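# Place the stacked sock pair flat in the basket

## Task

Move the pair of socks that lie stacked together into the basket so they end up flat, one on top of the other, with their toes, heels and cuffs lined up; the two loose single socks must stay on the table.

## Robot and tools

Robot: two arms, left_arm and right_arm, each ending in a sixteen-motor hand with three fingers (index, middle, ring) and a thumb. right_arm has a right hand; left_arm has a mirrored left hand. Calibrated bases in the scene frame: left_arm at (+0.049, +0.294, 0) m, quat_wxyz (+1.000, 0, 0, -0.027); right_arm at (+0.056, -0.230, 0) m, quat_wxyz (+1.000, 0, 0, +0.016).

Frames. Scene frame: origin at table-top height, halfway between the nominal arm bases, +z up, +x away from the robot over the table, left_arm on the +y side (image left/right does not follow these names). Fixed cameras and the table use the scene frame. Each arm reports its hand point pose, velocities, Hand target and wrist camera pose in its own base frame. Offsets you send are expressed in the axes of that arm's current Hand target. Hand point axes (right hand): +z runs along straight fingers toward the tips, +y points out of the palm face, +x crosses the palm away from the thumb; on the left hand +x points toward the thumb instead. A rigid mast sits on the palm side near the wrist and can strike objects.

execute_actions(actions, cameras). actions is a list of actions; each action is a table of at most 15 rows, one row per 1/30 s step; a short table repeats its final row to fill 15 steps, so one action lasts 0.5 s. Each row is a single flat list of 48 numbers, all in [-1, 1], covering both arms even if one stays still, in this order: left arm dx, dy, dz, rx, ry, rz; left hand motors index_mcp, index_abd, index_pip, index_dip, middle_mcp, middle_abd, middle_pip, middle_dip, ring_mcp, ring_abd, ring_pip, ring_dip, thumb_cmc, thumb_axl, thumb_mcp, thumb_ipl; left current_limit, speed; then the same 24 numbers for the right arm and hand.

Arm numbers: dx..rz are an offset, not a pose, measured from the Hand target that held when the action began, in that target's axes. Every row in an action refers to that same start, not to the prior row; sending the same offset in a new action moves further. Scale: 1.0 equals 0.6 m for dx, dy, dz and 180 degrees for the rotation vector rx, ry, rz. All zeros re-requests the current target. The controller limits commanded orientation to within 40 degrees of the measured one and favours position when both cannot be met. The hand often stops short of the target, and the elbow sags under load, so after settling, command the remaining gap (higher if needed). Tiny moves may not start. To stop pushing on something, set the target back beyond the current hand point.

Hand numbers: each motor value is an absolute goal angle scaled linearly between its two stops (values at +1 and -1 in degrees, then the straight value): finger _mcp (-18, +128; +0.75), _abd (-60, +60; +0.00), _pip (-29, +108; +0.58), _dip (-21, +117; +0.70); toward -1 these curl the finger toward the palm, and _abd swings it away from the thumb. thumb_cmc (-20, +120; +0.71) brings the thumb in front of the palm toward -1; thumb_axl (-27, +140; +0.68) rolls it; thumb_mcp (-69, +109; +0.23) and thumb_ipl (-77, +108; +0.17) bend it. A 0 is a real goal, so to keep a hand unchanged resend its hand_goal, hand_current_limit and hand_speed. current_limit maps -1..+1 to 0..550 mA (floor 11 mA); speed sets set-point speed as (speed+1)/2 of 8.5 rad/s. Initial values: current_limit +0.4, speed -0.6; last values persist. A finger grips only while its goal lies past the object surface.

cameras: list of names (cam_head_left, cam_head_right, cam_high, cam_low, cam_left_wrist, cam_right_wrist, each 672x504), ["all"], or []. An empty actions list returns all images by default; otherwise none unless asked. An unknown name voids the call.

Results: per arm end_effector_position (m) and end_effector_quat_wxyz in base frame, Hand target (what later offsets count from), joint positions, velocities (may read "within noise" or be omitted), joint torques (include arm weight, noisy; numbers 3 and 4 wrap at ±28 N m), motor temperatures. Per hand: hand_goal, hand_measured, hand_current_ma (positive pushes toward -1), hand_state per motor (moving, goal, blocked, overload), hand_current_limit, hand_speed. A call returns once the robot is still, up to 3 s after the last action.

zoom_image(camera, region): enlarges [x0, y0, x1, y1] pixels (origin top-left, at most 504 x 504) of a camera's newest image. read_manual(section): licence texts only, no motion. finished_scene(scene=1): ends the scene permanently; the result must hold without the robot.

Avoid: letting anything leave the table or dropping socks off it; dropping or releasing moving items; striking fixed or heavy objects; hard pushes; contact between the two arms or one hand squeezing the other's fingers (can end the scene). Motors at 495 mA or more for 5 s shut off for 10 s. Motors heat while holding, stretching or pushing unreachable goals; MOTOR HOT appears at 85 °C and at 100 °C the arm drops for 30-60 s. Any arm stop discards new hand numbers until it recovers. Loose objects may occasionally be nudged by outside pushes. The scene keeps running while you think, holding the last command.

Each tool is called by a JSON object that holds its "name" and its "arguments".

## Session

{"name": "execute_actions", "arguments": {"actions": []}}

Scene clock: 0.00 s.
left_arm: end_effector_position=(+0.6085, -0.1051, +0.3017) hand_goal=(+0.754, +0.000, +0.576, +0.696, +0.754, +0.000, +0.576, +0.696, +0.754, +0.000, +0.576, +0.696, +0.714, +0.678, +0.226, +0.168) hand_measured=(+0.754, +0.000, +0.576, +0.696, +0.754, +0.000, +0.576, +0.696, +0.754, +0.000, +0.576, +0.696, +0.714, +0.678, +0.226, +0.168) hand_current_ma=(+0, +0, +0, +0, +0, +0, +0, +0, +0, +0, +0, +0, +0, +0, +0, +0) hand_state=(goal, goal, goal, goal, goal, goal, goal, goal, goal, goal, goal, goal, goal, goal, goal, goal) hand_current_limit=0.40 hand_speed=-0.60 end_effector_quat_wxyz=(+0.135, +0.189, +0.973, -0.015) | right_arm: end_effector_position=(+0.3381, +0.1424, +0.3751) hand_goal=(+0.754, +0.000, +0.576, +0.696, +0.754, +0.000, +0.576, +0.696, +0.754, +0.000, +0.576, +0.696, +0.714, +0.678, +0.226, +0.168) hand_measured=(+0.754, +0.000, +0.576, +0.696, +0.754, +0.000, +0.576, +0.696, +0.754, +0.000, +0.576, +0.696, +0.714, +0.678, +0.226, +0.168) hand_current_ma=(+0, +0, +0, +0, +0, +0, +0, +0, +0, +0, +0, +0, +0, +0, +0, +0) hand_state=(goal, goal, goal, goal, goal, goal, goal, goal, goal, goal, goal, goal, goal, goal, goal, goal) hand_current_limit=0.40 hand_speed=-0.60 end_effector_quat_wxyz=(-0.365, +0.879, +0.278, +0.133)
Joint positions: left_arm=[-0.311 1.83 2.002 -1.471 -0.001 -1.497] | right_arm=[0.25 1.147 1.471 -1.607 -0.755 1.322]
Joint velocities: within noise
Joint torques (N m): no reading
Motor temperatures (°C): left_arm=[34 33 28 33 28 33] | right_arm=[34 33 30 32 27 32]
Heat: left arm: hottest waist 34 °C; right arm: hottest waist 34 °C.
Hand target: left_arm +0.6128, -0.1065, +0.3144; +0.150, +0.189, +0.970, -0.017 | right_arm +0.3419, +0.1432, +0.3830; -0.364, +0.877, +0.281, +0.142

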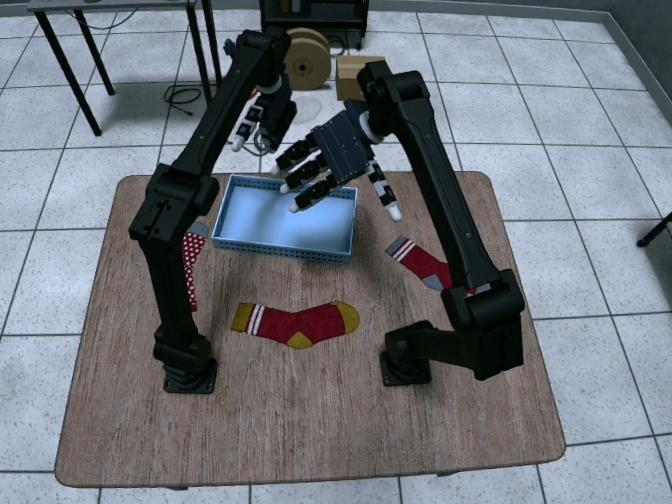

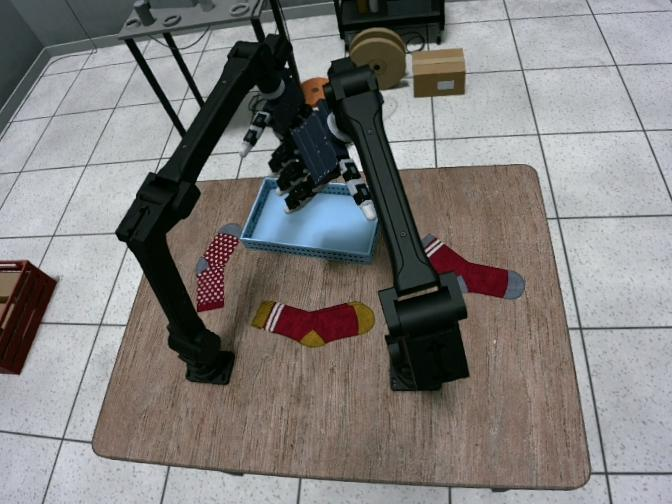

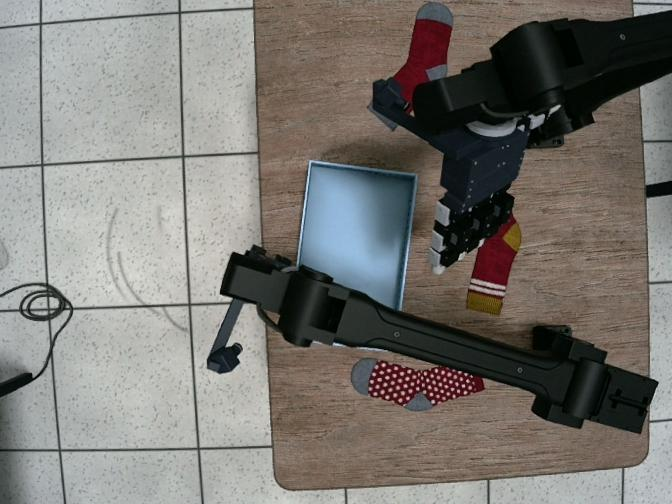

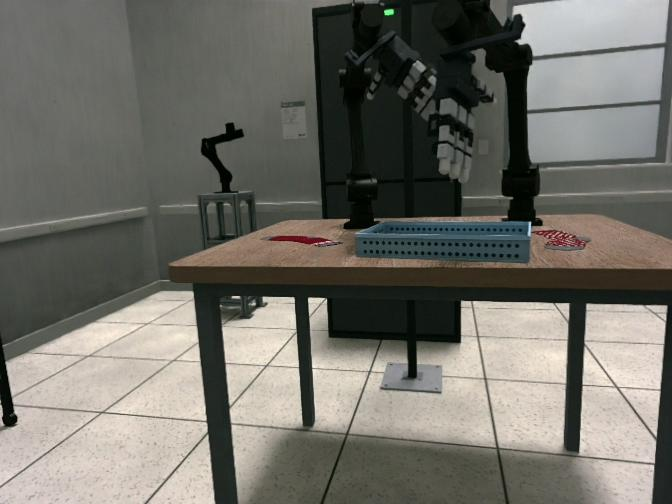

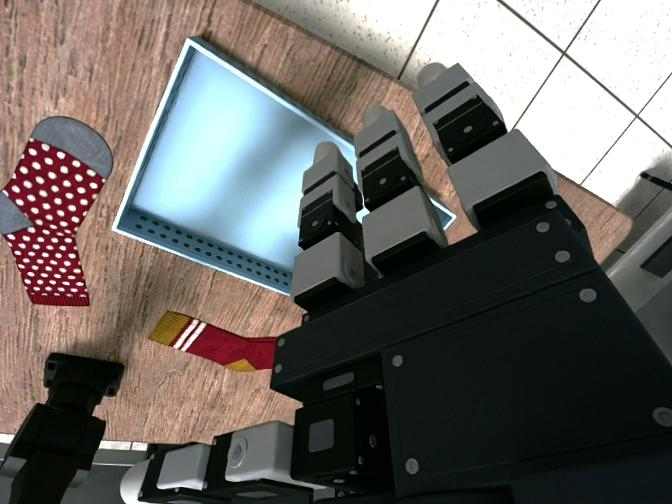

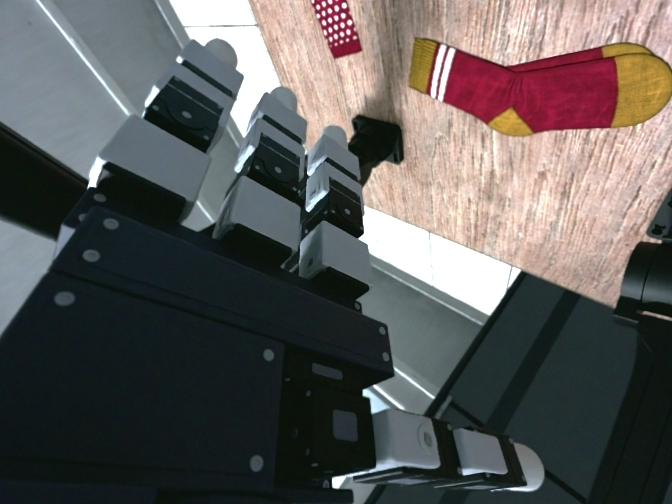

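{"name": "zoom_image", "arguments": {"camera": "cam_head_left", "region": [200, 160, 400, 360]}}

{"name": "zoom_image", "arguments": {"camera": "cam_right_wrist", "region": [370, 0, 672, 200]}}

{"name": "zoom_image", "arguments": {"camera": "cam_high", "region": [420, 180, 620, 340]}}

Scaled by 2.520.

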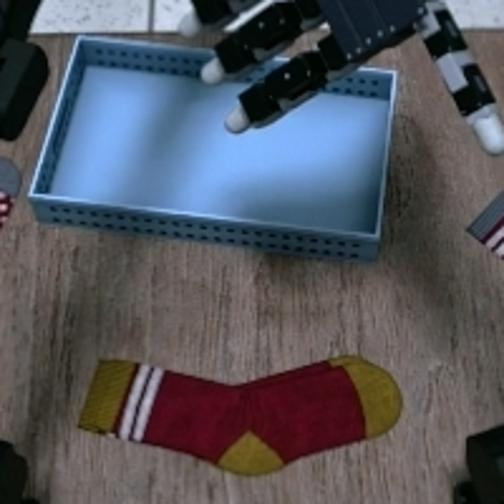

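Scaled by 1.669.

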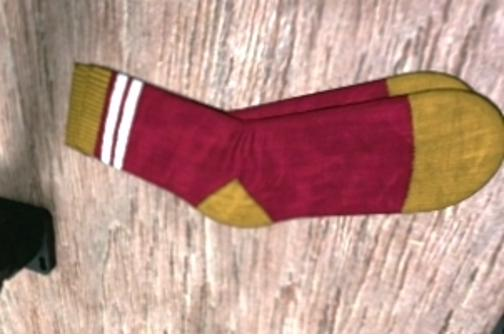

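Scaled by 2.520.

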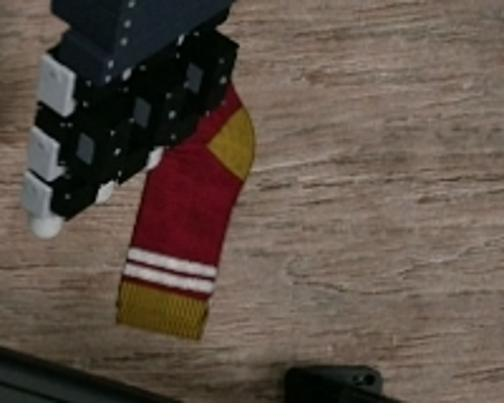

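{"name": "execute_actions", "arguments": {"actions": [[[0.0957,0.0067,-0.0158,0,0,0,0.754,0,0.576,0.696,0.754,0,0.576,0.696,0.754,0,0.576,0.696,0.714,0.678,0.226,0.168,0.4,-0.6,-0.068,0.0233,-0.0098,0,0,0,0.754,0,0.576,0.696,0.754,0,0.576,0.696,0.754,0,0.576,0.696,0.714,0.678,0.226,0.168,0.4,-0.6]],[[0.0957,0.0067,-0.0158,0,0,0,0.754,0,0.576,0.696,0.754,0,0.576,0.696,0.754,0,0.576,0.696,0.714,0.678,0.226,0.168,0.4,-0.6,-0.068,0.0233,-0.0098,0,0,0,0.754,0,0.576,0.696,0.754,0,0.576,0.696,0.754,0,0.576,0.696,0.714,0.678,0.226,0.168,0.4,-0.6]]]}}

Scene clock: 201.83 s.
left_arm: end_effector_position=(+0.5051, -0.0577, +0.2942) hand_goal=(+0.754, +0.000, +0.576, +0.696, +0.754, +0.000, +0.576, +0.696, +0.754, +0.000, +0.576, +0.696, +0.714, +0.678, +0.226, +0.168) hand_measured=(+0.754, +0.000, +0.576, +0.696, +0.754, +0.000, +0.576, +0.696, +0.754, +0.000, +0.576, +0.696, +0.714, +0.678, +0.224, +0.168) hand_current_ma=(-4, +0, +3, +0, -4, +0, +3, +0, -4, +0, +3, +0, +1, -4, -16, -2) hand_state=(goal, goal, goal, goal, goal, goal, goal, goal, goal, goal, goal, goal, goal, goal, goal, goal) hand_current_limit=0.40 hand_speed=-0.60 end_effector_quat_wxyz=(+0.139, +0.186, +0.972, -0.016) | right_arm: end_effector_position=(+0.2957, +0.0894, +0.3388) hand_goal=(+0.754, +0.000, +0.576, +0.696, +0.754, +0.000, +0.576, +0.696, +0.754, +0.000, +0.576, +0.696, +0.714, +0.678, +0.226, +0.168) hand_measured=(+0.748, +0.000, +0.576, +0.696, +0.748, +0.000, +0.576, +0.696, +0.750, +0.000, +0.576, +0.696, +0.710, +0.678, +0.226, +0.168) hand_current_ma=(-6, +0, +0, +0, -6, +0, +0, +0, -5, +0, +0, +0, -3, +0, -1, +0) hand_state=(goal, goal, goal, goal, goal, goal, goal, goal, goal, goal, goal, goal, goal, goal, goal, goal) hand_current_limit=0.40 hand_speed=-0.60 end_effector_quat_wxyz=(-0.361, +0.878, +0.278, +0.145)
Joint positions: left_arm=[-0.283 1.506 1.568 -1.352 0.005 -1.476] | right_arm=[0.095 1.001 1.277 -1.673 -0.785 1.123]
Joint torques (N m): left_arm=[-0.03 -12.28 9.84 0.84 0.08 0.14] | right_arm=[-1.14 -5.6 9.58 -0.06 -1.16 -0.13]
Motor temperatures (°C): left_arm=[33 36 39 31 28 31] | right_arm=[33 33 39 30 29 29]
Heat: left arm: hottest elbow 39 °C; right arm: hottest elbow 39 °C.
Hand target: left_arm +0.5090, -0.0558, +0.2986; +0.150, +0.189, +0.970, -0.017 | right_arm +0.2926, +0.0868, +0.3387; -0.364, +0.877, +0.281, +0.142
Off the commanded pose: left_arm 0.006 m, 1 deg | right_arm 0.004 m, 1 deg.
joint sent to its limit (right arm) — joint 4 (wrist pitch), lower limit. The joint targets still meet the commanded pose.

{"name": "execute_actions", "arguments": {"actions": [[[0.0957,0.0067,-0.0158,0,0,0,0.754,0,0.576,0.696,0.754,0,0.576,0.696,0.754,0,0.576,0.696,0.714,0.678,0.226,0.168,0.4,-0.6,-0.068,0.0233,-0.0098,0.02,0.0028,0.051,0.754,0,0.576,0.696,0.754,0,0.576,0.696,0.754,0,0.576,0.696,0.714,0.678,0.226,0.168,0.4,-0.6]],[[0.0957,0.0067,-0.0158,0,0,0,0.754,0,0.576,0.696,0.754,0,0.576,0.696,0.754,0,0.576,0.696,0.714,0.678,0.226,0.168,0.4,-0.6,0,0,0,0.02,0.0028,0.051,0.754,0,0.576,0.696,0.754,0,0.576,0.696,0.754,0,0.576,0.696,0.714,0.678,0.226,0.168,0.4,-0.6]],[[0.0957,0.0067,-0.0158,0,0,0,0.754,0,0.576,0.696,0.754,0,0.576,0.696,0.754,0,0.576,0.696,0.714,0.678,0.226,0.168,0.4,-0.6,0,0,0,0.02,0.0028,0.051,0.754,0,0.576,0.696,0.754,0,0.576,0.696,0.754,0,0.576,0.696,0.714,0.678,0.226,0.168,0.4,-0.6]],[[0.0957,0.0067,-0.0158,0,0,0,0.754,0,0.576,0.696,0.754,0,0.576,0.696,0.754,0,0.576,0.696,0.714,0.678,0.226,0.168,0.4,-0.6,0,0,0,0.02,0.0028,0.051,0.754,0,0.576,0.696,0.754,0,0.576,0.696,0.754,0,0.576,0.696,0.714,0.678,0.226,0.168,0.4,-0.6]]], "cameras": ["cam_head_left","cam_high"]}}

Scene clock: 212.53 s.
left_arm: end_effector_position=(+0.3013, +0.0436, +0.2663) hand_goal=(+0.754, +0.000, +0.576, +0.696, +0.754, +0.000, +0.576, +0.696, +0.754, +0.000, +0.576, +0.696, +0.714, +0.678, +0.226, +0.168) hand_measured=(+0.754, +0.000, +0.576, +0.696, +0.754, +0.000, +0.576, +0.696, +0.754, +0.000, +0.576, +0.696, +0.714, +0.678, +0.224, +0.168) hand_current_ma=(-4, +0, +3, +0, -4, +0, +3, +0, -4, +0, +3, +0, +1, -4, -17, -2) hand_state=(goal, goal, goal, goal, goal, goal, goal, goal, goal, goal, goal, goal, goal, goal, goal, goal) hand_current_limit=0.40 hand_speed=-0.60 end_effector_quat_wxyz=(+0.153, +0.187, +0.970, -0.017) | right_arm: end_effector_position=(+0.2631, +0.0620, +0.3067) hand_goal=(+0.754, +0.000, +0.576, +0.696, +0.754, +0.000, +0.576, +0.696, +0.754, +0.000, +0.576, +0.696, +0.714, +0.678, +0.226, +0.168) hand_measured=(+0.746, +0.000, +0.576, +0.696, +0.746, +0.000, +0.576, +0.696, +0.748, +0.000, +0.576, +0.696, +0.708, +0.678, +0.224, +0.168) hand_current_ma=(-9, +0, +0, +0, -9, +0, +0, +0, -7, +0, +0, +0, -5, +0, -1, +0) hand_state=(goal, goal, goal, goal, goal, goal, goal, goal, goal, goal, goal, goal, goal, goal, goal, goal) hand_current_limit=0.40 hand_speed=-0.60 end_effector_quat_wxyz=(-0.466, +0.882, -0.033, +0.060)
Joint positions: left_arm=[-0.114 0.898 0.998 -1.367 0.056 -1.313] | right_arm=[-0.13 1.024 1.182 -1.675 -0.977 1.544]
Joint torques (N m): left_arm=[0.26 -2.9 10.15 0.16 0.13 0.19] | right_arm=[-0.97 -4.25 12.46 -0.31 -1.34 0.14]
Heat: left arm: hottest elbow 39 °C; right arm: hottest elbow 39 °C.
Hand target: left_arm +0.3012, +0.0456, +0.2670; +0.150, +0.189, +0.970, -0.017 | right_arm +0.2680, +0.0586, +0.3165; -0.500, +0.866, +0.000, +0.000
Off the commanded pose: left_arm 0.002 m, 0 deg | right_arm 0.011 m, 9 deg.
joint sent to its limit (right arm) — joint 4 (wrist pitch), lower limit. The joint targets are off in orientation, not in position.
Images, in order (width x height): cam_head_left 672x504, cam_high 672x504.

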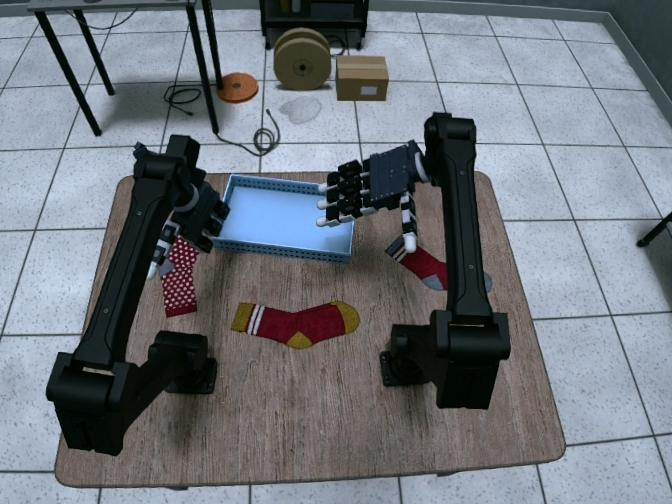

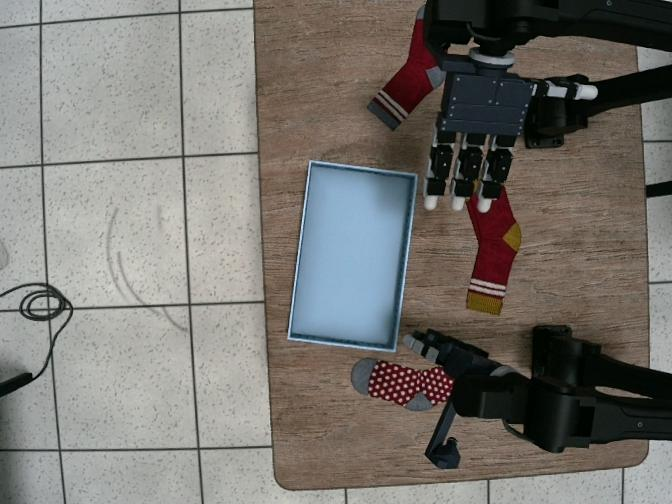

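{"name": "execute_actions", "arguments": {"actions": [[[0.0957,0.0067,-0.0158,0,0,0,0.754,0,0.576,0.696,0.754,0,0.576,0.696,0.754,0,0.576,0.696,0.714,0.678,0.226,0.168,0.4,-0.6,-0.041,0.0556,-0.0224,0,0,0,0.754,0,0.576,0.696,0.754,0,0.576,0.696,0.754,0,0.576,0.696,0.714,0.678,0.226,0.168,0.4,-0.6]],[[0.0957,0.0067,-0.0158,0,0,0,0.754,0,0.576,0.696,0.754,0,0.576,0.696,0.754,0,0.576,0.696,0.714,0.678,0.226,0.168,0.4,-0.6,-0.041,0.0556,-0.0224,0,0,0,0.754,0,0.576,0.696,0.754,0,0.576,0.696,0.754,0,0.576,0.696,0.714,0.678,0.226,0.168,0.4,-0.6]],[[0,0,0,0.079,0.006,-0.04,0.754,0,0.576,0.696,0.754,0,0.576,0.696,0.754,0,0.576,0.696,0.714,0.678,0.226,0.168,0.4,-0.6,-0.041,0.0556,-0.0224,0,0,0,0.754,0,0.576,0.696,0.754,0,0.576,0.696,0.754,0,0.576,0.696,0.714,0.678,0.226,0.168,0.4,-0.6]],[[0,0,0,0.079,0.006,-0.04,0.754,0,0.576,0.696,0.754,0,0.576,0.696,0.754,0,0.576,0.696,0.714,0.678,0.226,0.168,0.4,-0.6,0,0,0,0,0,0,0.754,0,0.576,0.696,0.754,0,0.576,0.696,0.754,0,0.576,0.696,0.714,0.678,0.226,0.168,0.4,-0.6]],[[0,0,0,0.079,0.006,-0.04,0.754,0,0.576,0.696,0.754,0,0.576,0.696,0.754,0,0.576,0.696,0.714,0.678,0.226,0.168,0.4,-0.6,0,0,0,0,0,0,0.754,0,0.576,0.696,0.754,0,0.576,0.696,0.754,0,0.576,0.696,0.714,0.678,0.226,0.168,0.4,-0.6]],[[0,0,0,0.079,0.006,-0.04,0.754,0,0.576,0.696,0.754,0,0.576,0.696,0.754,0,0.576,0.696,0.714,0.678,0.226,0.168,0.4,-0.6,0,0,0,0,0,0,0.754,0,0.576,0.696,0.754,0,0.576,0.696,0.754,0,0.576,0.696,0.714,0.678,0.226,0.168,0.4,-0.6]]], "cameras": ["all"]}}

Scene clock: 238.63 s.
left_arm: end_effector_position=(+0.1914, +0.0893, +0.2326) hand_goal=(+0.754, +0.000, +0.576, +0.696, +0.754, +0.000, +0.576, +0.696, +0.754, +0.000, +0.576, +0.696, +0.714, +0.678, +0.226, +0.168) hand_measured=(+0.750, +0.000, +0.576, +0.696, +0.750, +0.000, +0.576, +0.696, +0.750, +0.000, +0.576, +0.696, +0.712, +0.678, +0.224, +0.168) hand_current_ma=(-18, +0, +3, +0, -21, +0, +3, +0, -18, +0, +3, +0, -13, -4, -17, -2) hand_state=(goal, goal, goal, goal, goal, goal, goal, goal, goal, goal, goal, goal, goal, goal, goal, goal) hand_current_limit=0.40 hand_speed=-0.60 end_effector_quat_wxyz=(+0.127, -0.117, +0.944, -0.283) | right_arm: end_effector_position=(+0.1971, -0.0251, +0.2480) hand_goal=(+0.754, +0.000, +0.576, +0.696, +0.754, +0.000, +0.576, +0.696, +0.754, +0.000, +0.576, +0.696, +0.714, +0.678, +0.226, +0.168) hand_measured=(+0.746, +0.000, +0.576, +0.696, +0.746, +0.000, +0.576, +0.696, +0.748, +0.000, +0.576, +0.696, +0.708, +0.678, +0.224, +0.168) hand_current_ma=(-10, +0, +0, +0, -10, +0, +0, +0, -8, +0, +0, +0, -6, +0, -1, +0) hand_state=(goal, goal, goal, goal, goal, goal, goal, goal, goal, goal, goal, goal, goal, goal, goal, goal) hand_current_limit=0.40 hand_speed=-0.60 end_effector_quat_wxyz=(-0.348, +0.923, -0.105, +0.122)
Joint positions: left_arm=[0.588 0.868 0.96 -1.694 0.63 -1.22] | right_arm=[-0.406 0.813 0.961 -1.676 -0.755 1.409]
Joint torques (N m): left_arm=[0.26 -1.49 13.27 -0.44 0.78 -0.13] | right_arm=[-0.21 -2.84 10.03 -0.29 -0.81 -0.11]
Heat: left arm: hottest elbow 38 °C; right arm: hottest elbow 40 °C.
Hand target: left_arm +0.1973, +0.0962, +0.2511; -0.001, +0.000, +0.866, -0.501 | right_arm +0.1942, -0.0265, +0.2499; -0.500, +0.866, +0.000, -0.001
Off the commanded pose: left_arm 0.021 m, 33 deg | right_arm 0.004 m, 26 deg.
joint sent to its limit (left arm) — joint 4 (wrist pitch), lower limit. The joint targets are off in orientation, not in position.
joint sent to its limit (right arm) — joint 4 (wrist pitch), lower limit. The joint targets are off in orientation, not in position.

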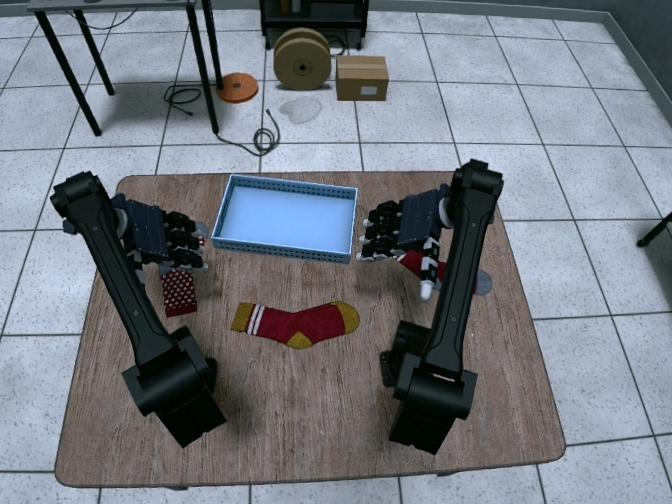

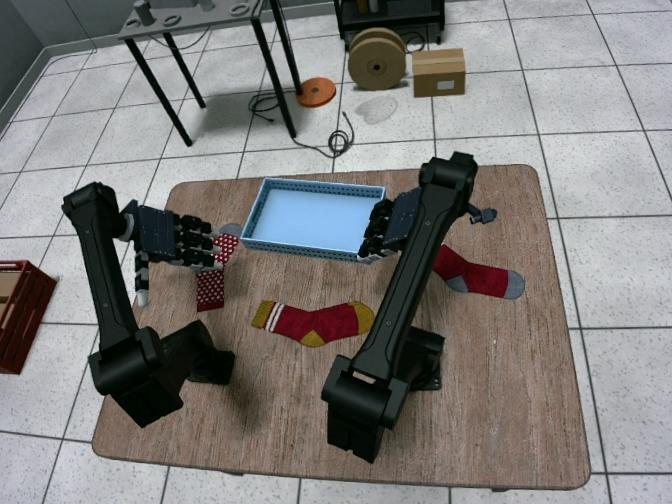

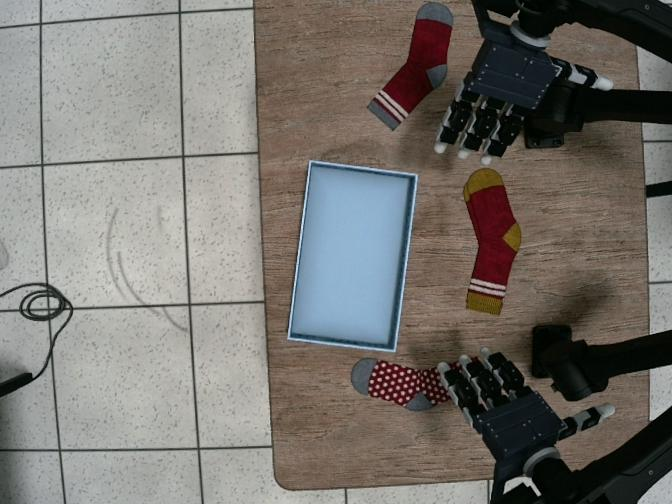

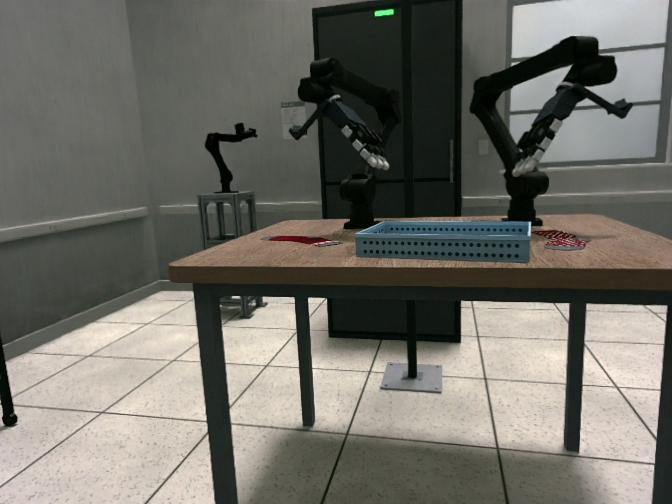

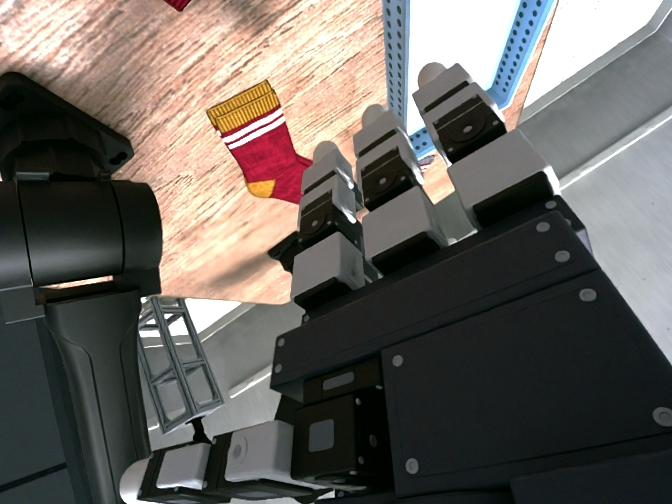

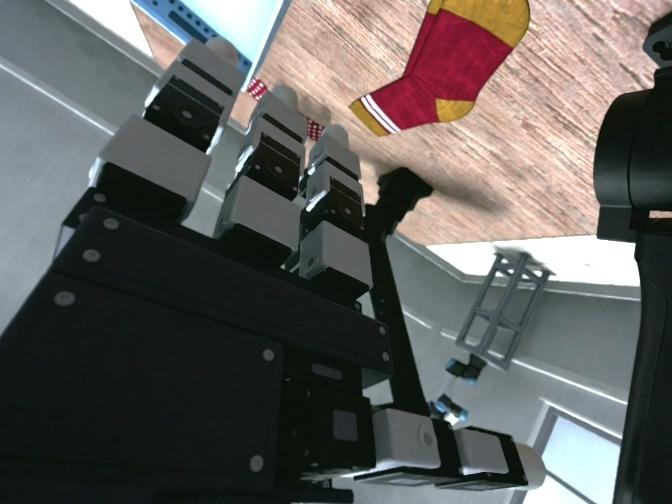

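{"name": "zoom_image", "arguments": {"camera": "cam_high", "region": [420, 150, 560, 330]}}

{"name": "zoom_image", "arguments": {"camera": "cam_left_wrist", "region": [180, 60, 360, 220]}}

{"name": "zoom_image", "arguments": {"camera": "cam_head_right", "region": [230, 270, 400, 370]}}

Scaled by 2.800.

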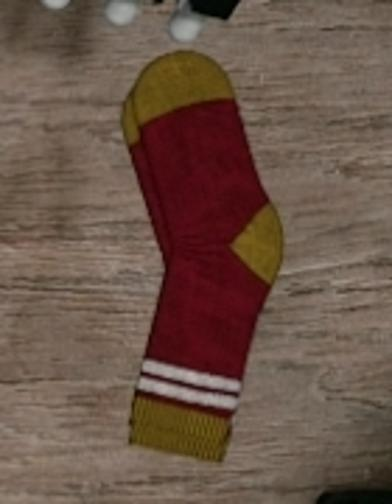

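Scaled by 2.800.

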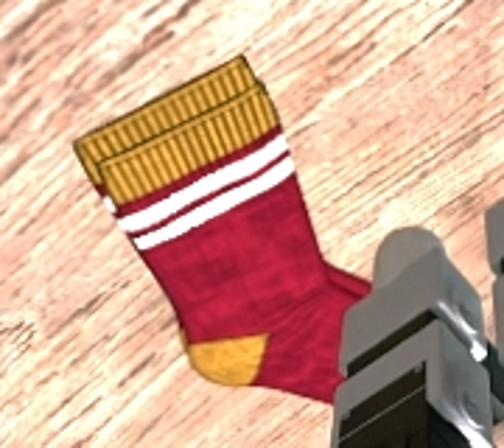

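Scaled by 2.965.

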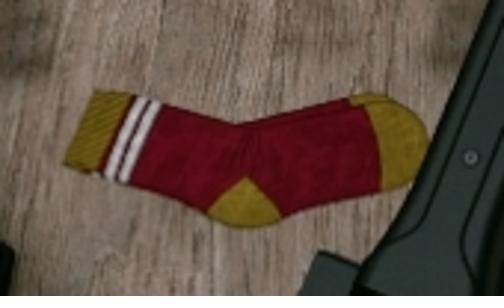

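{"name": "execute_actions", "arguments": {"actions": [[[0.0177,0.0139,0.0885,0.0275,0.0171,0.0083,0.3425,0,-0.124,0.159,0.3425,0,-0.124,0.159,0.3425,0,-0.124,0.159,-0.8,0.678,0.0,0.168,0.0,-0.8,0,0,0,0,0,0,0.754,0,0.576,0.696,0.754,0,0.576,0.696,0.754,0,0.576,0.696,0.714,0.678,0.226,0.168,0.4,-0.6]],[[0.0177,0.0139,0.0885,0.0275,0.0171,0.0083,0.3425,0,-0.124,0.159,0.3425,0,-0.124,0.159,0.3425,0,-0.124,0.159,-0.8,0.678,0.0,0.168,0.0,-0.8,0,0,0,0,0,0,0.754,0,0.576,0.696,0.754,0,0.576,0.696,0.754,0,0.576,0.696,0.714,0.678,0.226,0.168,0.4,-0.6]],[[0.0177,0.0139,0.0885,0,0,0,0.3425,0,-0.124,0.159,0.3425,0,-0.124,0.159,0.3425,0,-0.124,0.159,-0.8,0.678,0.0,0.168,0.0,-0.8,0,0,0,0,0,0,0.754,0,0.576,0.696,0.754,0,0.576,0.696,0.754,0,0.576,0.696,0.714,0.678,0.226,0.168,0.4,-0.6]],[[0.0177,0.0139,0.0885,0,0,0,0.3425,0,-0.124,0.159,0.3425,0,-0.124,0.159,0.3425,0,-0.124,0.159,-0.8,0.678,0.0,0.168,0.0,-0.8,0,0,0,0,0,0,0.754,0,0.576,0.696,0.754,0,0.576,0.696,0.754,0,0.576,0.696,0.714,0.678,0.226,0.168,0.4,-0.6]]], "cameras": ["cam_head_left","cam_head_right","cam_high","cam_right_wrist","cam_left_wrist"]}}

Scene clock: 357.87 s.
left_arm: end_effector_position=(+0.1409, -0.0798, +0.1342) hand_goal=(+0.342, +0.000, -0.124, +0.160, +0.342, +0.000, -0.124, +0.160, +0.342, +0.000, -0.124, +0.160, -0.800, +0.678, +0.000, +0.168) hand_measured=(+0.340, +0.000, -0.120, +0.164, +0.340, +0.000, -0.120, +0.164, +0.340, +0.000, -0.120, +0.164, -0.794, +0.678, +0.000, +0.168) hand_current_ma=(-11, +0, +18, +16, -13, +0, +16, +16, -12, +0, +16, +16, +29, -4, -2, -2) hand_state=(goal, goal, goal, goal, goal, goal, goal, goal, goal, goal, goal, goal, goal, goal, goal, goal) hand_current_limit=0.00 hand_speed=-0.80 end_effector_quat_wxyz=(-0.013, +0.014, +0.857, -0.515) | right_arm: end_effector_position=(+0.1971, -0.0251, +0.2480) hand_goal=(+0.754, +0.000, +0.576, +0.696, +0.754, +0.000, +0.576, +0.696, +0.754, +0.000, +0.576, +0.696, +0.714, +0.678, +0.226, +0.168) hand_measured=(+0.746, +0.000, +0.576, +0.696, +0.746, +0.000, +0.576, +0.696, +0.748, +0.000, +0.576, +0.696, +0.708, +0.678, +0.224, +0.168) hand_current_ma=(-10, +0, +0, +0, -10, +0, +0, +0, -8, +0, +0, +0, -6, +0, -1, +0) hand_state=(goal, goal, goal, goal, goal, goal, goal, goal, goal, goal, goal, goal, goal, goal, goal, goal) hand_current_limit=0.40 hand_speed=-0.60 end_effector_quat_wxyz=(-0.348, +0.923, -0.105, +0.122)
Joint positions: left_arm=[0.194 0.89 0.599 -1.695 1.034 -1.105] | right_arm=[-0.406 0.813 0.961 -1.676 -0.755 1.409]
Joint torques (N m): left_arm=[-1.26 -0.85 8.35 -0.94 0.95 0.18] | right_arm=[-0.32 -2.84 9.99 -0.32 -0.81 -0.11]
Heat: left arm: hottest elbow 40 °C; right arm: hottest elbow 37 °C.
Hand target: left_arm +0.1408, -0.0803, +0.1356; -0.034, +0.049, +0.818, -0.573 | right_arm +0.1942, -0.0265, +0.2499; -0.500, +0.866, +0.000, -0.001
Off the commanded pose: left_arm 0.001 m, 9 deg | right_arm 0.004 m, 26 deg.
joint sent to its limit (left arm) — joint 4 (wrist pitch), lower limit. The joint targets are off in orientation, not in position.
joint sent to its limit (right arm) — joint 4 (wrist pitch), lower limit. The joint targets are off in orientation, not in position.
Images, in order (width x height): cam_head_left 672x504, cam_head_right 672x504, cam_high 672x504, cam_left_wrist 672x504, cam_right_wrist 672x504.

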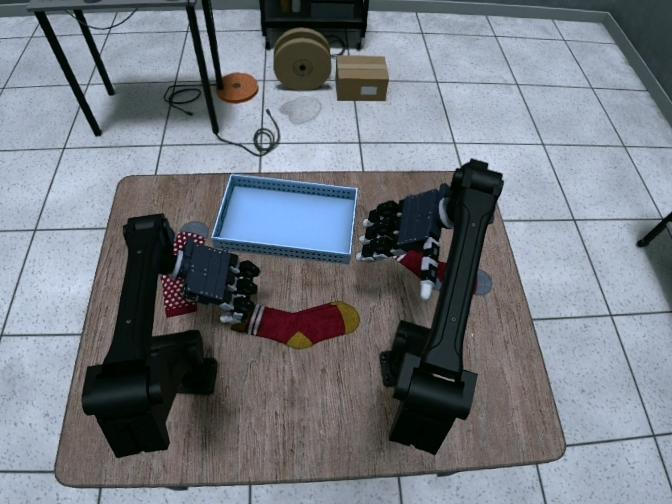

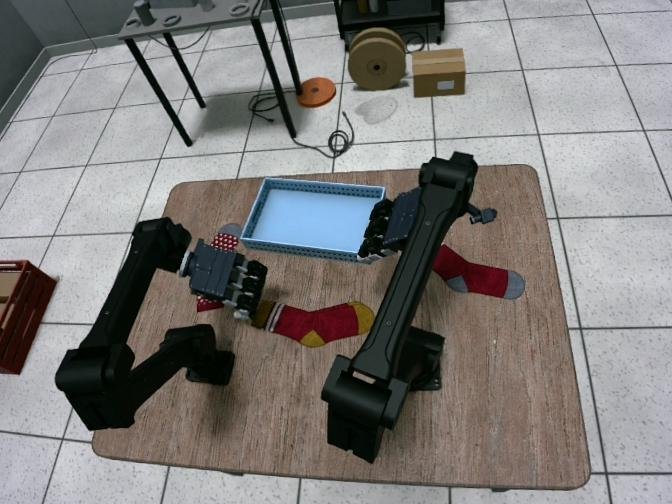

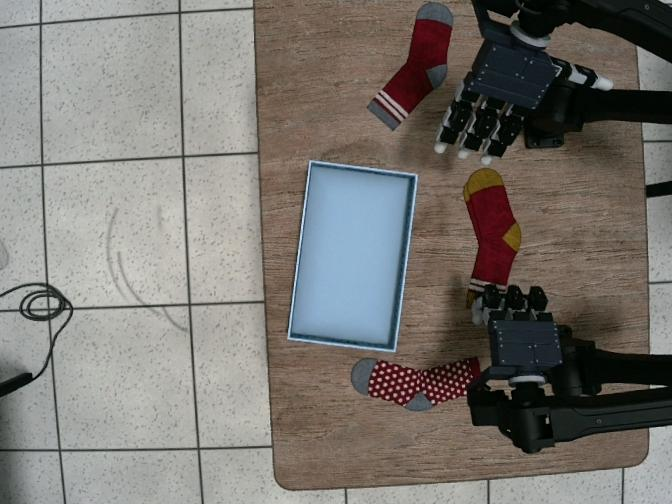

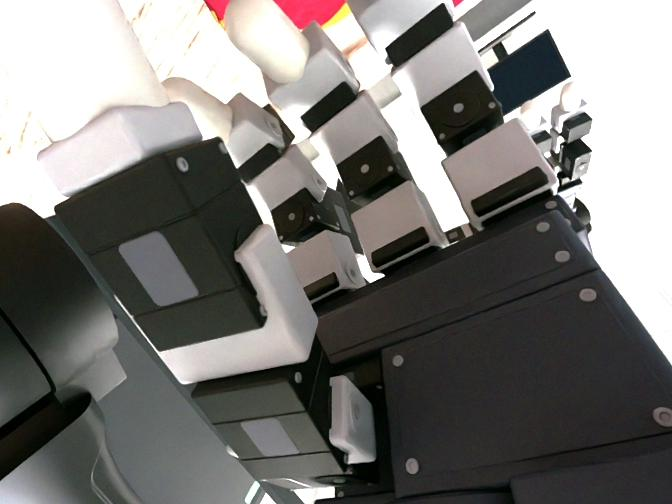

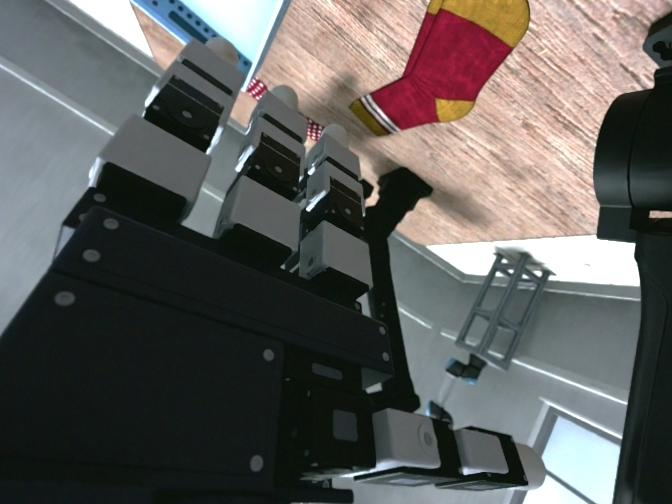

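{"name": "execute_actions", "arguments": {"actions": [[[0.0177,0.0139,0.0885,0,0,0,0.3425,0,-0.124,0.159,0.3425,0,-0.124,0.159,0.3425,0,-0.124,0.159,-0.8,0.678,0.0,0.168,0.0,-0.8,0,0,0,0,0,0,0.754,0,0.576,0.696,0.754,0,0.576,0.696,0.754,0,0.576,0.696,0.714,0.678,0.226,0.168,0.4,-0.6]],[[0,0.055,0.02,0,0,0,0.3425,0,-0.124,0.159,0.3425,0,-0.124,0.159,0.3425,0,-0.124,0.159,-0.8,0.678,0.0,0.168,0.0,-0.8,0,0,0,0,0,0,0.754,0,0.576,0.696,0.754,0,0.576,0.696,0.754,0,0.576,0.696,0.714,0.678,0.226,0.168,0.4,-0.6]]], "cameras": ["cam_head_left","cam_high","cam_right_wrist","cam_left_wrist"]}}

Scene clock: 370.50 s.
left_arm: end_effector_position=(+0.1247, -0.1240, +0.0745) hand_goal=(+0.342, +0.000, -0.124, +0.160, +0.342, +0.000, -0.124, +0.160, +0.342, +0.000, -0.124, +0.160, -0.800, +0.678, +0.000, +0.168) hand_measured=(+0.338, +0.000, -0.120, +0.164, +0.338, +0.000, -0.122, +0.164, +0.338, +0.000, -0.122, +0.164, -0.796, +0.678, +0.000, +0.168) hand_current_ma=(-17, +0, +15, +16, -20, +0, +13, +16, -18, +0, +13, +15, +19, -4, -2, -2) hand_state=(goal, goal, goal, goal, goal, goal, goal, goal, goal, goal, goal, goal, goal, goal, goal, goal) hand_current_limit=0.00 hand_speed=-0.80 end_effector_quat_wxyz=(-0.031, +0.050, +0.818, -0.572) | right_arm: end_effector_position=(+0.1971, -0.0251, +0.2480) hand_goal=(+0.754, +0.000, +0.576, +0.696, +0.754, +0.000, +0.576, +0.696, +0.754, +0.000, +0.576, +0.696, +0.714, +0.678, +0.226, +0.168) hand_measured=(+0.746, +0.000, +0.576, +0.696, +0.746, +0.000, +0.576, +0.696, +0.748, +0.000, +0.576, +0.696, +0.708, +0.678, +0.224, +0.168) hand_current_ma=(-10, +0, +0, +0, -10, +0, +0, +0, -8, +0, +0, +0, -6, +0, -1, +0) hand_state=(goal, goal, goal, goal, goal, goal, goal, goal, goal, goal, goal, goal, goal, goal, goal, goal) hand_current_limit=0.40 hand_speed=-0.60 end_effector_quat_wxyz=(-0.348, +0.923, -0.105, +0.122)
Joint positions: left_arm=[0.042 0.978 0.425 -1.423 1.188 -1.131] | right_arm=[-0.406 0.813 0.961 -1.676 -0.755 1.409]
Joint torques (N m): left_arm=[-1.32 -1.26 7.23 -0.4 1.06 -0.17] | right_arm=[-0.26 -2.61 10 -0.32 -0.82 -0.11]
Heat: left arm: hottest elbow 40 °C; right arm: hottest elbow 37 °C.
Hand target: left_arm +0.1247, -0.1257, +0.0744; -0.034, +0.049, +0.818, -0.573 | right_arm +0.1942, -0.0265, +0.2499; -0.500, +0.866, +0.000, -0.001
Off the commanded pose: left_arm 0.002 m, 0 deg | right_arm 0.004 m, 26 deg.
joint sent to its limit (right arm) — joint 4 (wrist pitch), lower limit. The joint targets are off in orientation, not in position.
Images, in order (width x height): cam_head_left 672x504, cam_high 672x504, cam_left_wrist 672x504, cam_right_wrist 672x504.

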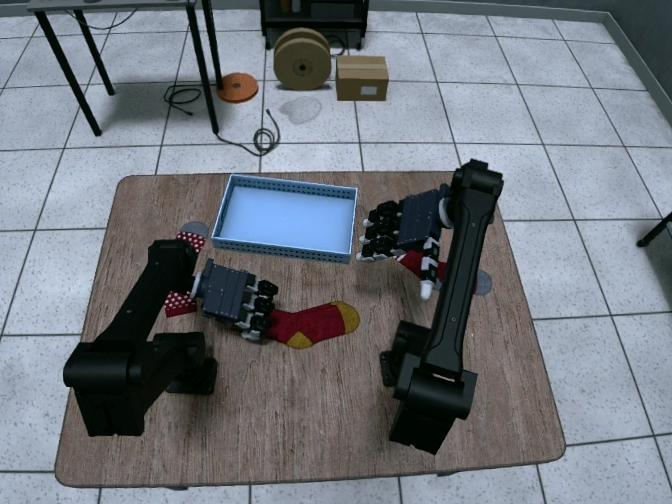

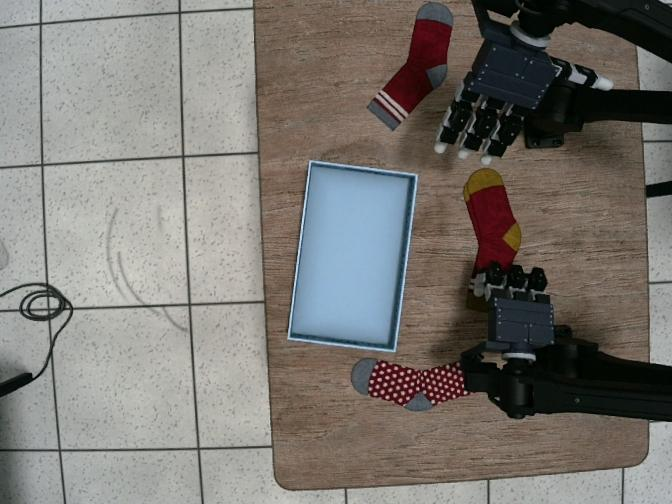

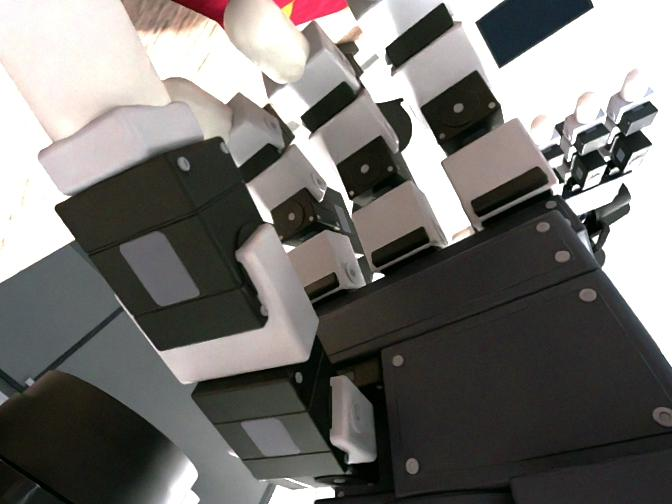

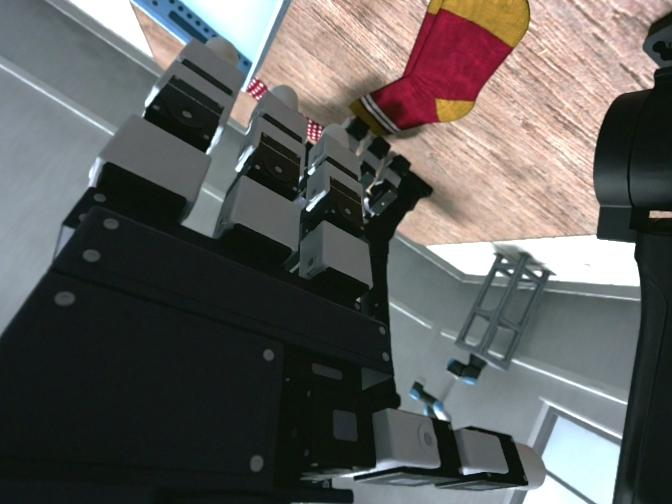

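{"name": "zoom_image", "arguments": {"camera": "cam_high", "region": [440, 230, 580, 370]}}

{"name": "zoom_image", "arguments": {"camera": "cam_head_left", "region": [180, 240, 330, 360]}}

{"name": "zoom_image", "arguments": {"camera": "cam_right_wrist", "region": [320, 80, 480, 220]}}

Scaled by 3.600.

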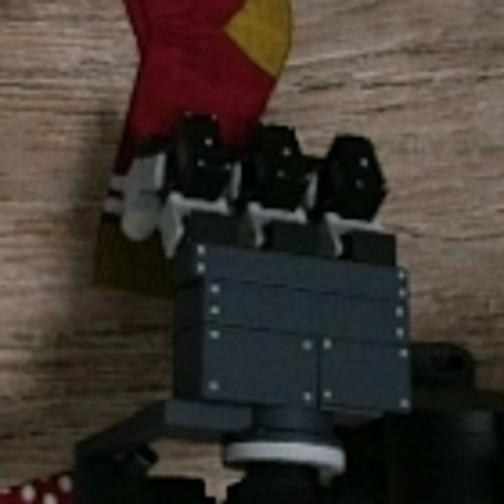

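Scaled by 3.360.

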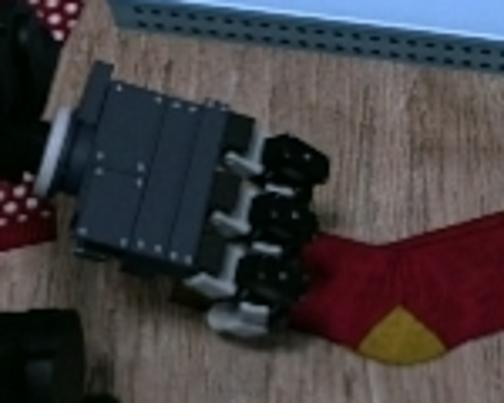

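Scaled by 3.150.

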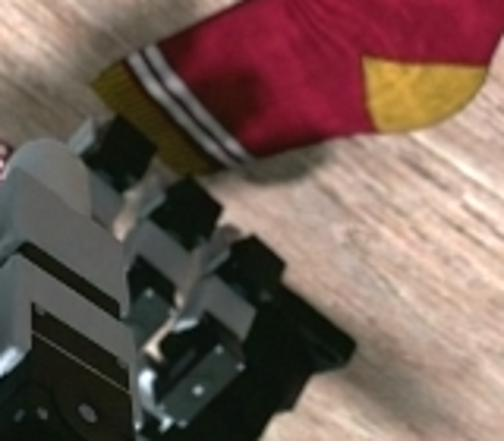

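{"name": "execute_actions", "arguments": {"actions": [[[0,0.0313,0.0114,0,0,0,0.3425,0,-0.08,-0.1,0.3425,0,-0.08,-0.1,0.3425,0,-0.08,-0.1,-0.8,0.678,0.0,0.168,0.0,-0.8,0,0,0,0,0,0,0.754,0,0.576,0.696,0.754,0,0.576,0.696,0.754,0,0.576,0.696,0.714,0.678,0.226,0.168,0.4,-0.6]],[[0,0.0157,0.0057,0,0,0,0.3425,0,-0.08,-0.1,0.3425,0,-0.08,-0.1,0.3425,0,-0.08,-0.1,-0.8,0.678,0.0,0.168,0.0,-0.8,0,0,0,0,0,0,0.754,0,0.576,0.696,0.754,0,0.576,0.696,0.754,0,0.576,0.696,0.714,0.678,0.226,0.168,0.4,-0.6]]], "cameras": ["cam_head_left","cam_high","cam_right_wrist","cam_left_wrist","cam_low"]}}

Scene clock: 403.60 s.
left_arm: end_effector_position=(+0.1254, -0.1242, +0.0450) hand_goal=(+0.342, +0.000, -0.080, -0.100, +0.342, +0.000, -0.080, -0.100, +0.342, +0.000, -0.080, -0.100, -0.800, +0.678, +0.000, +0.168) hand_measured=(+0.338, +0.000, -0.082, -0.096, +0.338, +0.000, -0.082, -0.096, +0.338, +0.000, -0.082, -0.096, -0.796, +0.678, +0.000, +0.168) hand_current_ma=(-17, +0, -12, +17, -20, +0, -11, +17, -18, +0, -11, +16, +19, -4, -2, -2) hand_state=(goal, goal, goal, goal, goal, goal, goal, goal, goal, goal, goal, goal, goal, goal, goal, goal) hand_current_limit=0.00 hand_speed=-0.80 end_effector_quat_wxyz=(-0.030, +0.050, +0.818, -0.572) | right_arm: end_effector_position=(+0.1971, -0.0251, +0.2480) hand_goal=(+0.754, +0.000, +0.576, +0.696, +0.754, +0.000, +0.576, +0.696, +0.754, +0.000, +0.576, +0.696, +0.714, +0.678, +0.226, +0.168) hand_measured=(+0.746, +0.000, +0.576, +0.696, +0.746, +0.000, +0.576, +0.696, +0.748, +0.000, +0.576, +0.696, +0.708, +0.678, +0.224, +0.168) hand_current_ma=(-10, +0, +0, +0, -10, +0, +0, +0, -8, +0, +0, +0, -6, +0, -1, +0) hand_state=(goal, goal, goal, goal, goal, goal, goal, goal, goal, goal, goal, goal, goal, goal, goal, goal) hand_current_limit=0.40 hand_speed=-0.60 end_effector_quat_wxyz=(-0.348, +0.923, -0.105, +0.122)
Joint positions: left_arm=[0.041 1.057 0.374 -1.287 1.188 -1.136] | right_arm=[-0.406 0.813 0.961 -1.676 -0.755 1.409]
Joint torques (N m): left_arm=[-1.26 -1.26 6.52 -0.38 1.02 -0.06] | right_arm=[-0.26 -2.73 9.95 -0.34 -0.83 -0.11]
Heat: left arm: hottest elbow 38 °C; right arm: hottest elbow 37 °C.
Hand target: left_arm +0.1247, -0.1257, +0.0444; -0.034, +0.049, +0.818, -0.573 | right_arm +0.1942, -0.0265, +0.2499; -0.500, +0.866, +0.000, -0.001
Off the commanded pose: left_arm 0.002 m, 1 deg | right_arm 0.004 m, 26 deg.
joint sent to its limit (right arm) — joint 4 (wrist pitch), lower limit. The joint targets are off in orientation, not in position.
Images, in order (width x height): cam_head_left 672x504, cam_high 672x504, cam_low 672x504, cam_left_wrist 672x504, cam_right_wrist 672x504.

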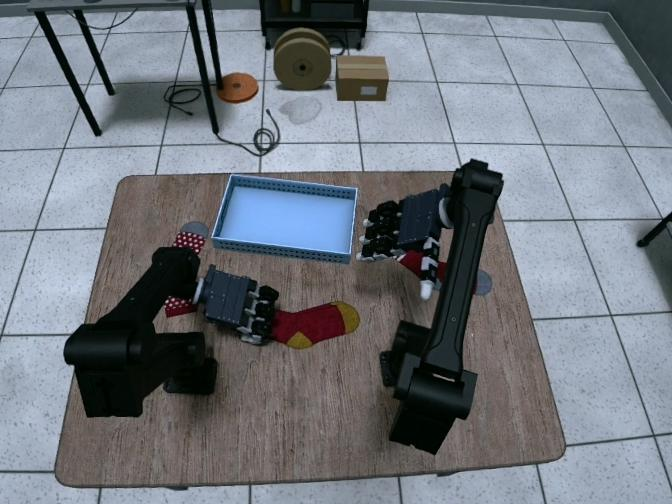

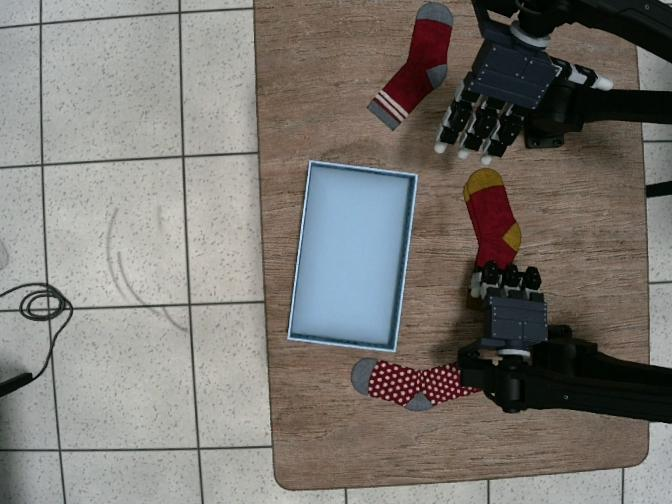

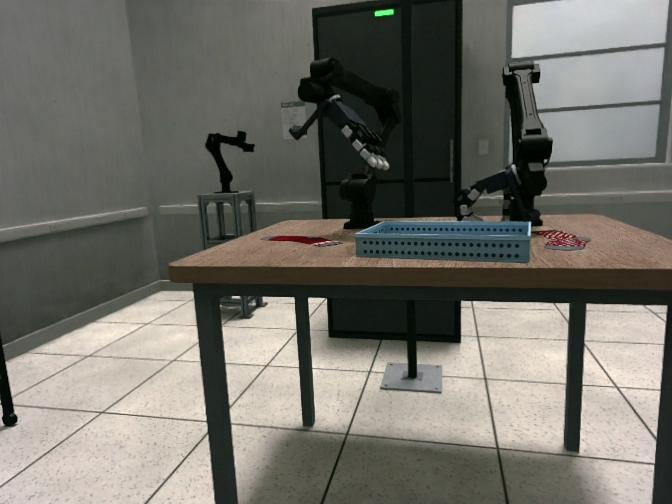

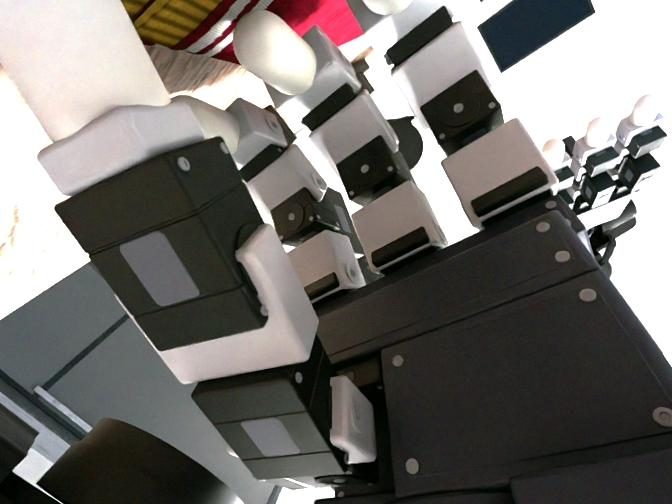

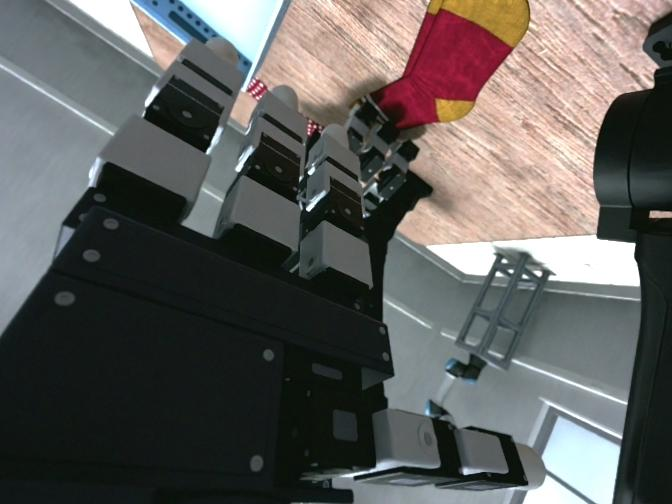

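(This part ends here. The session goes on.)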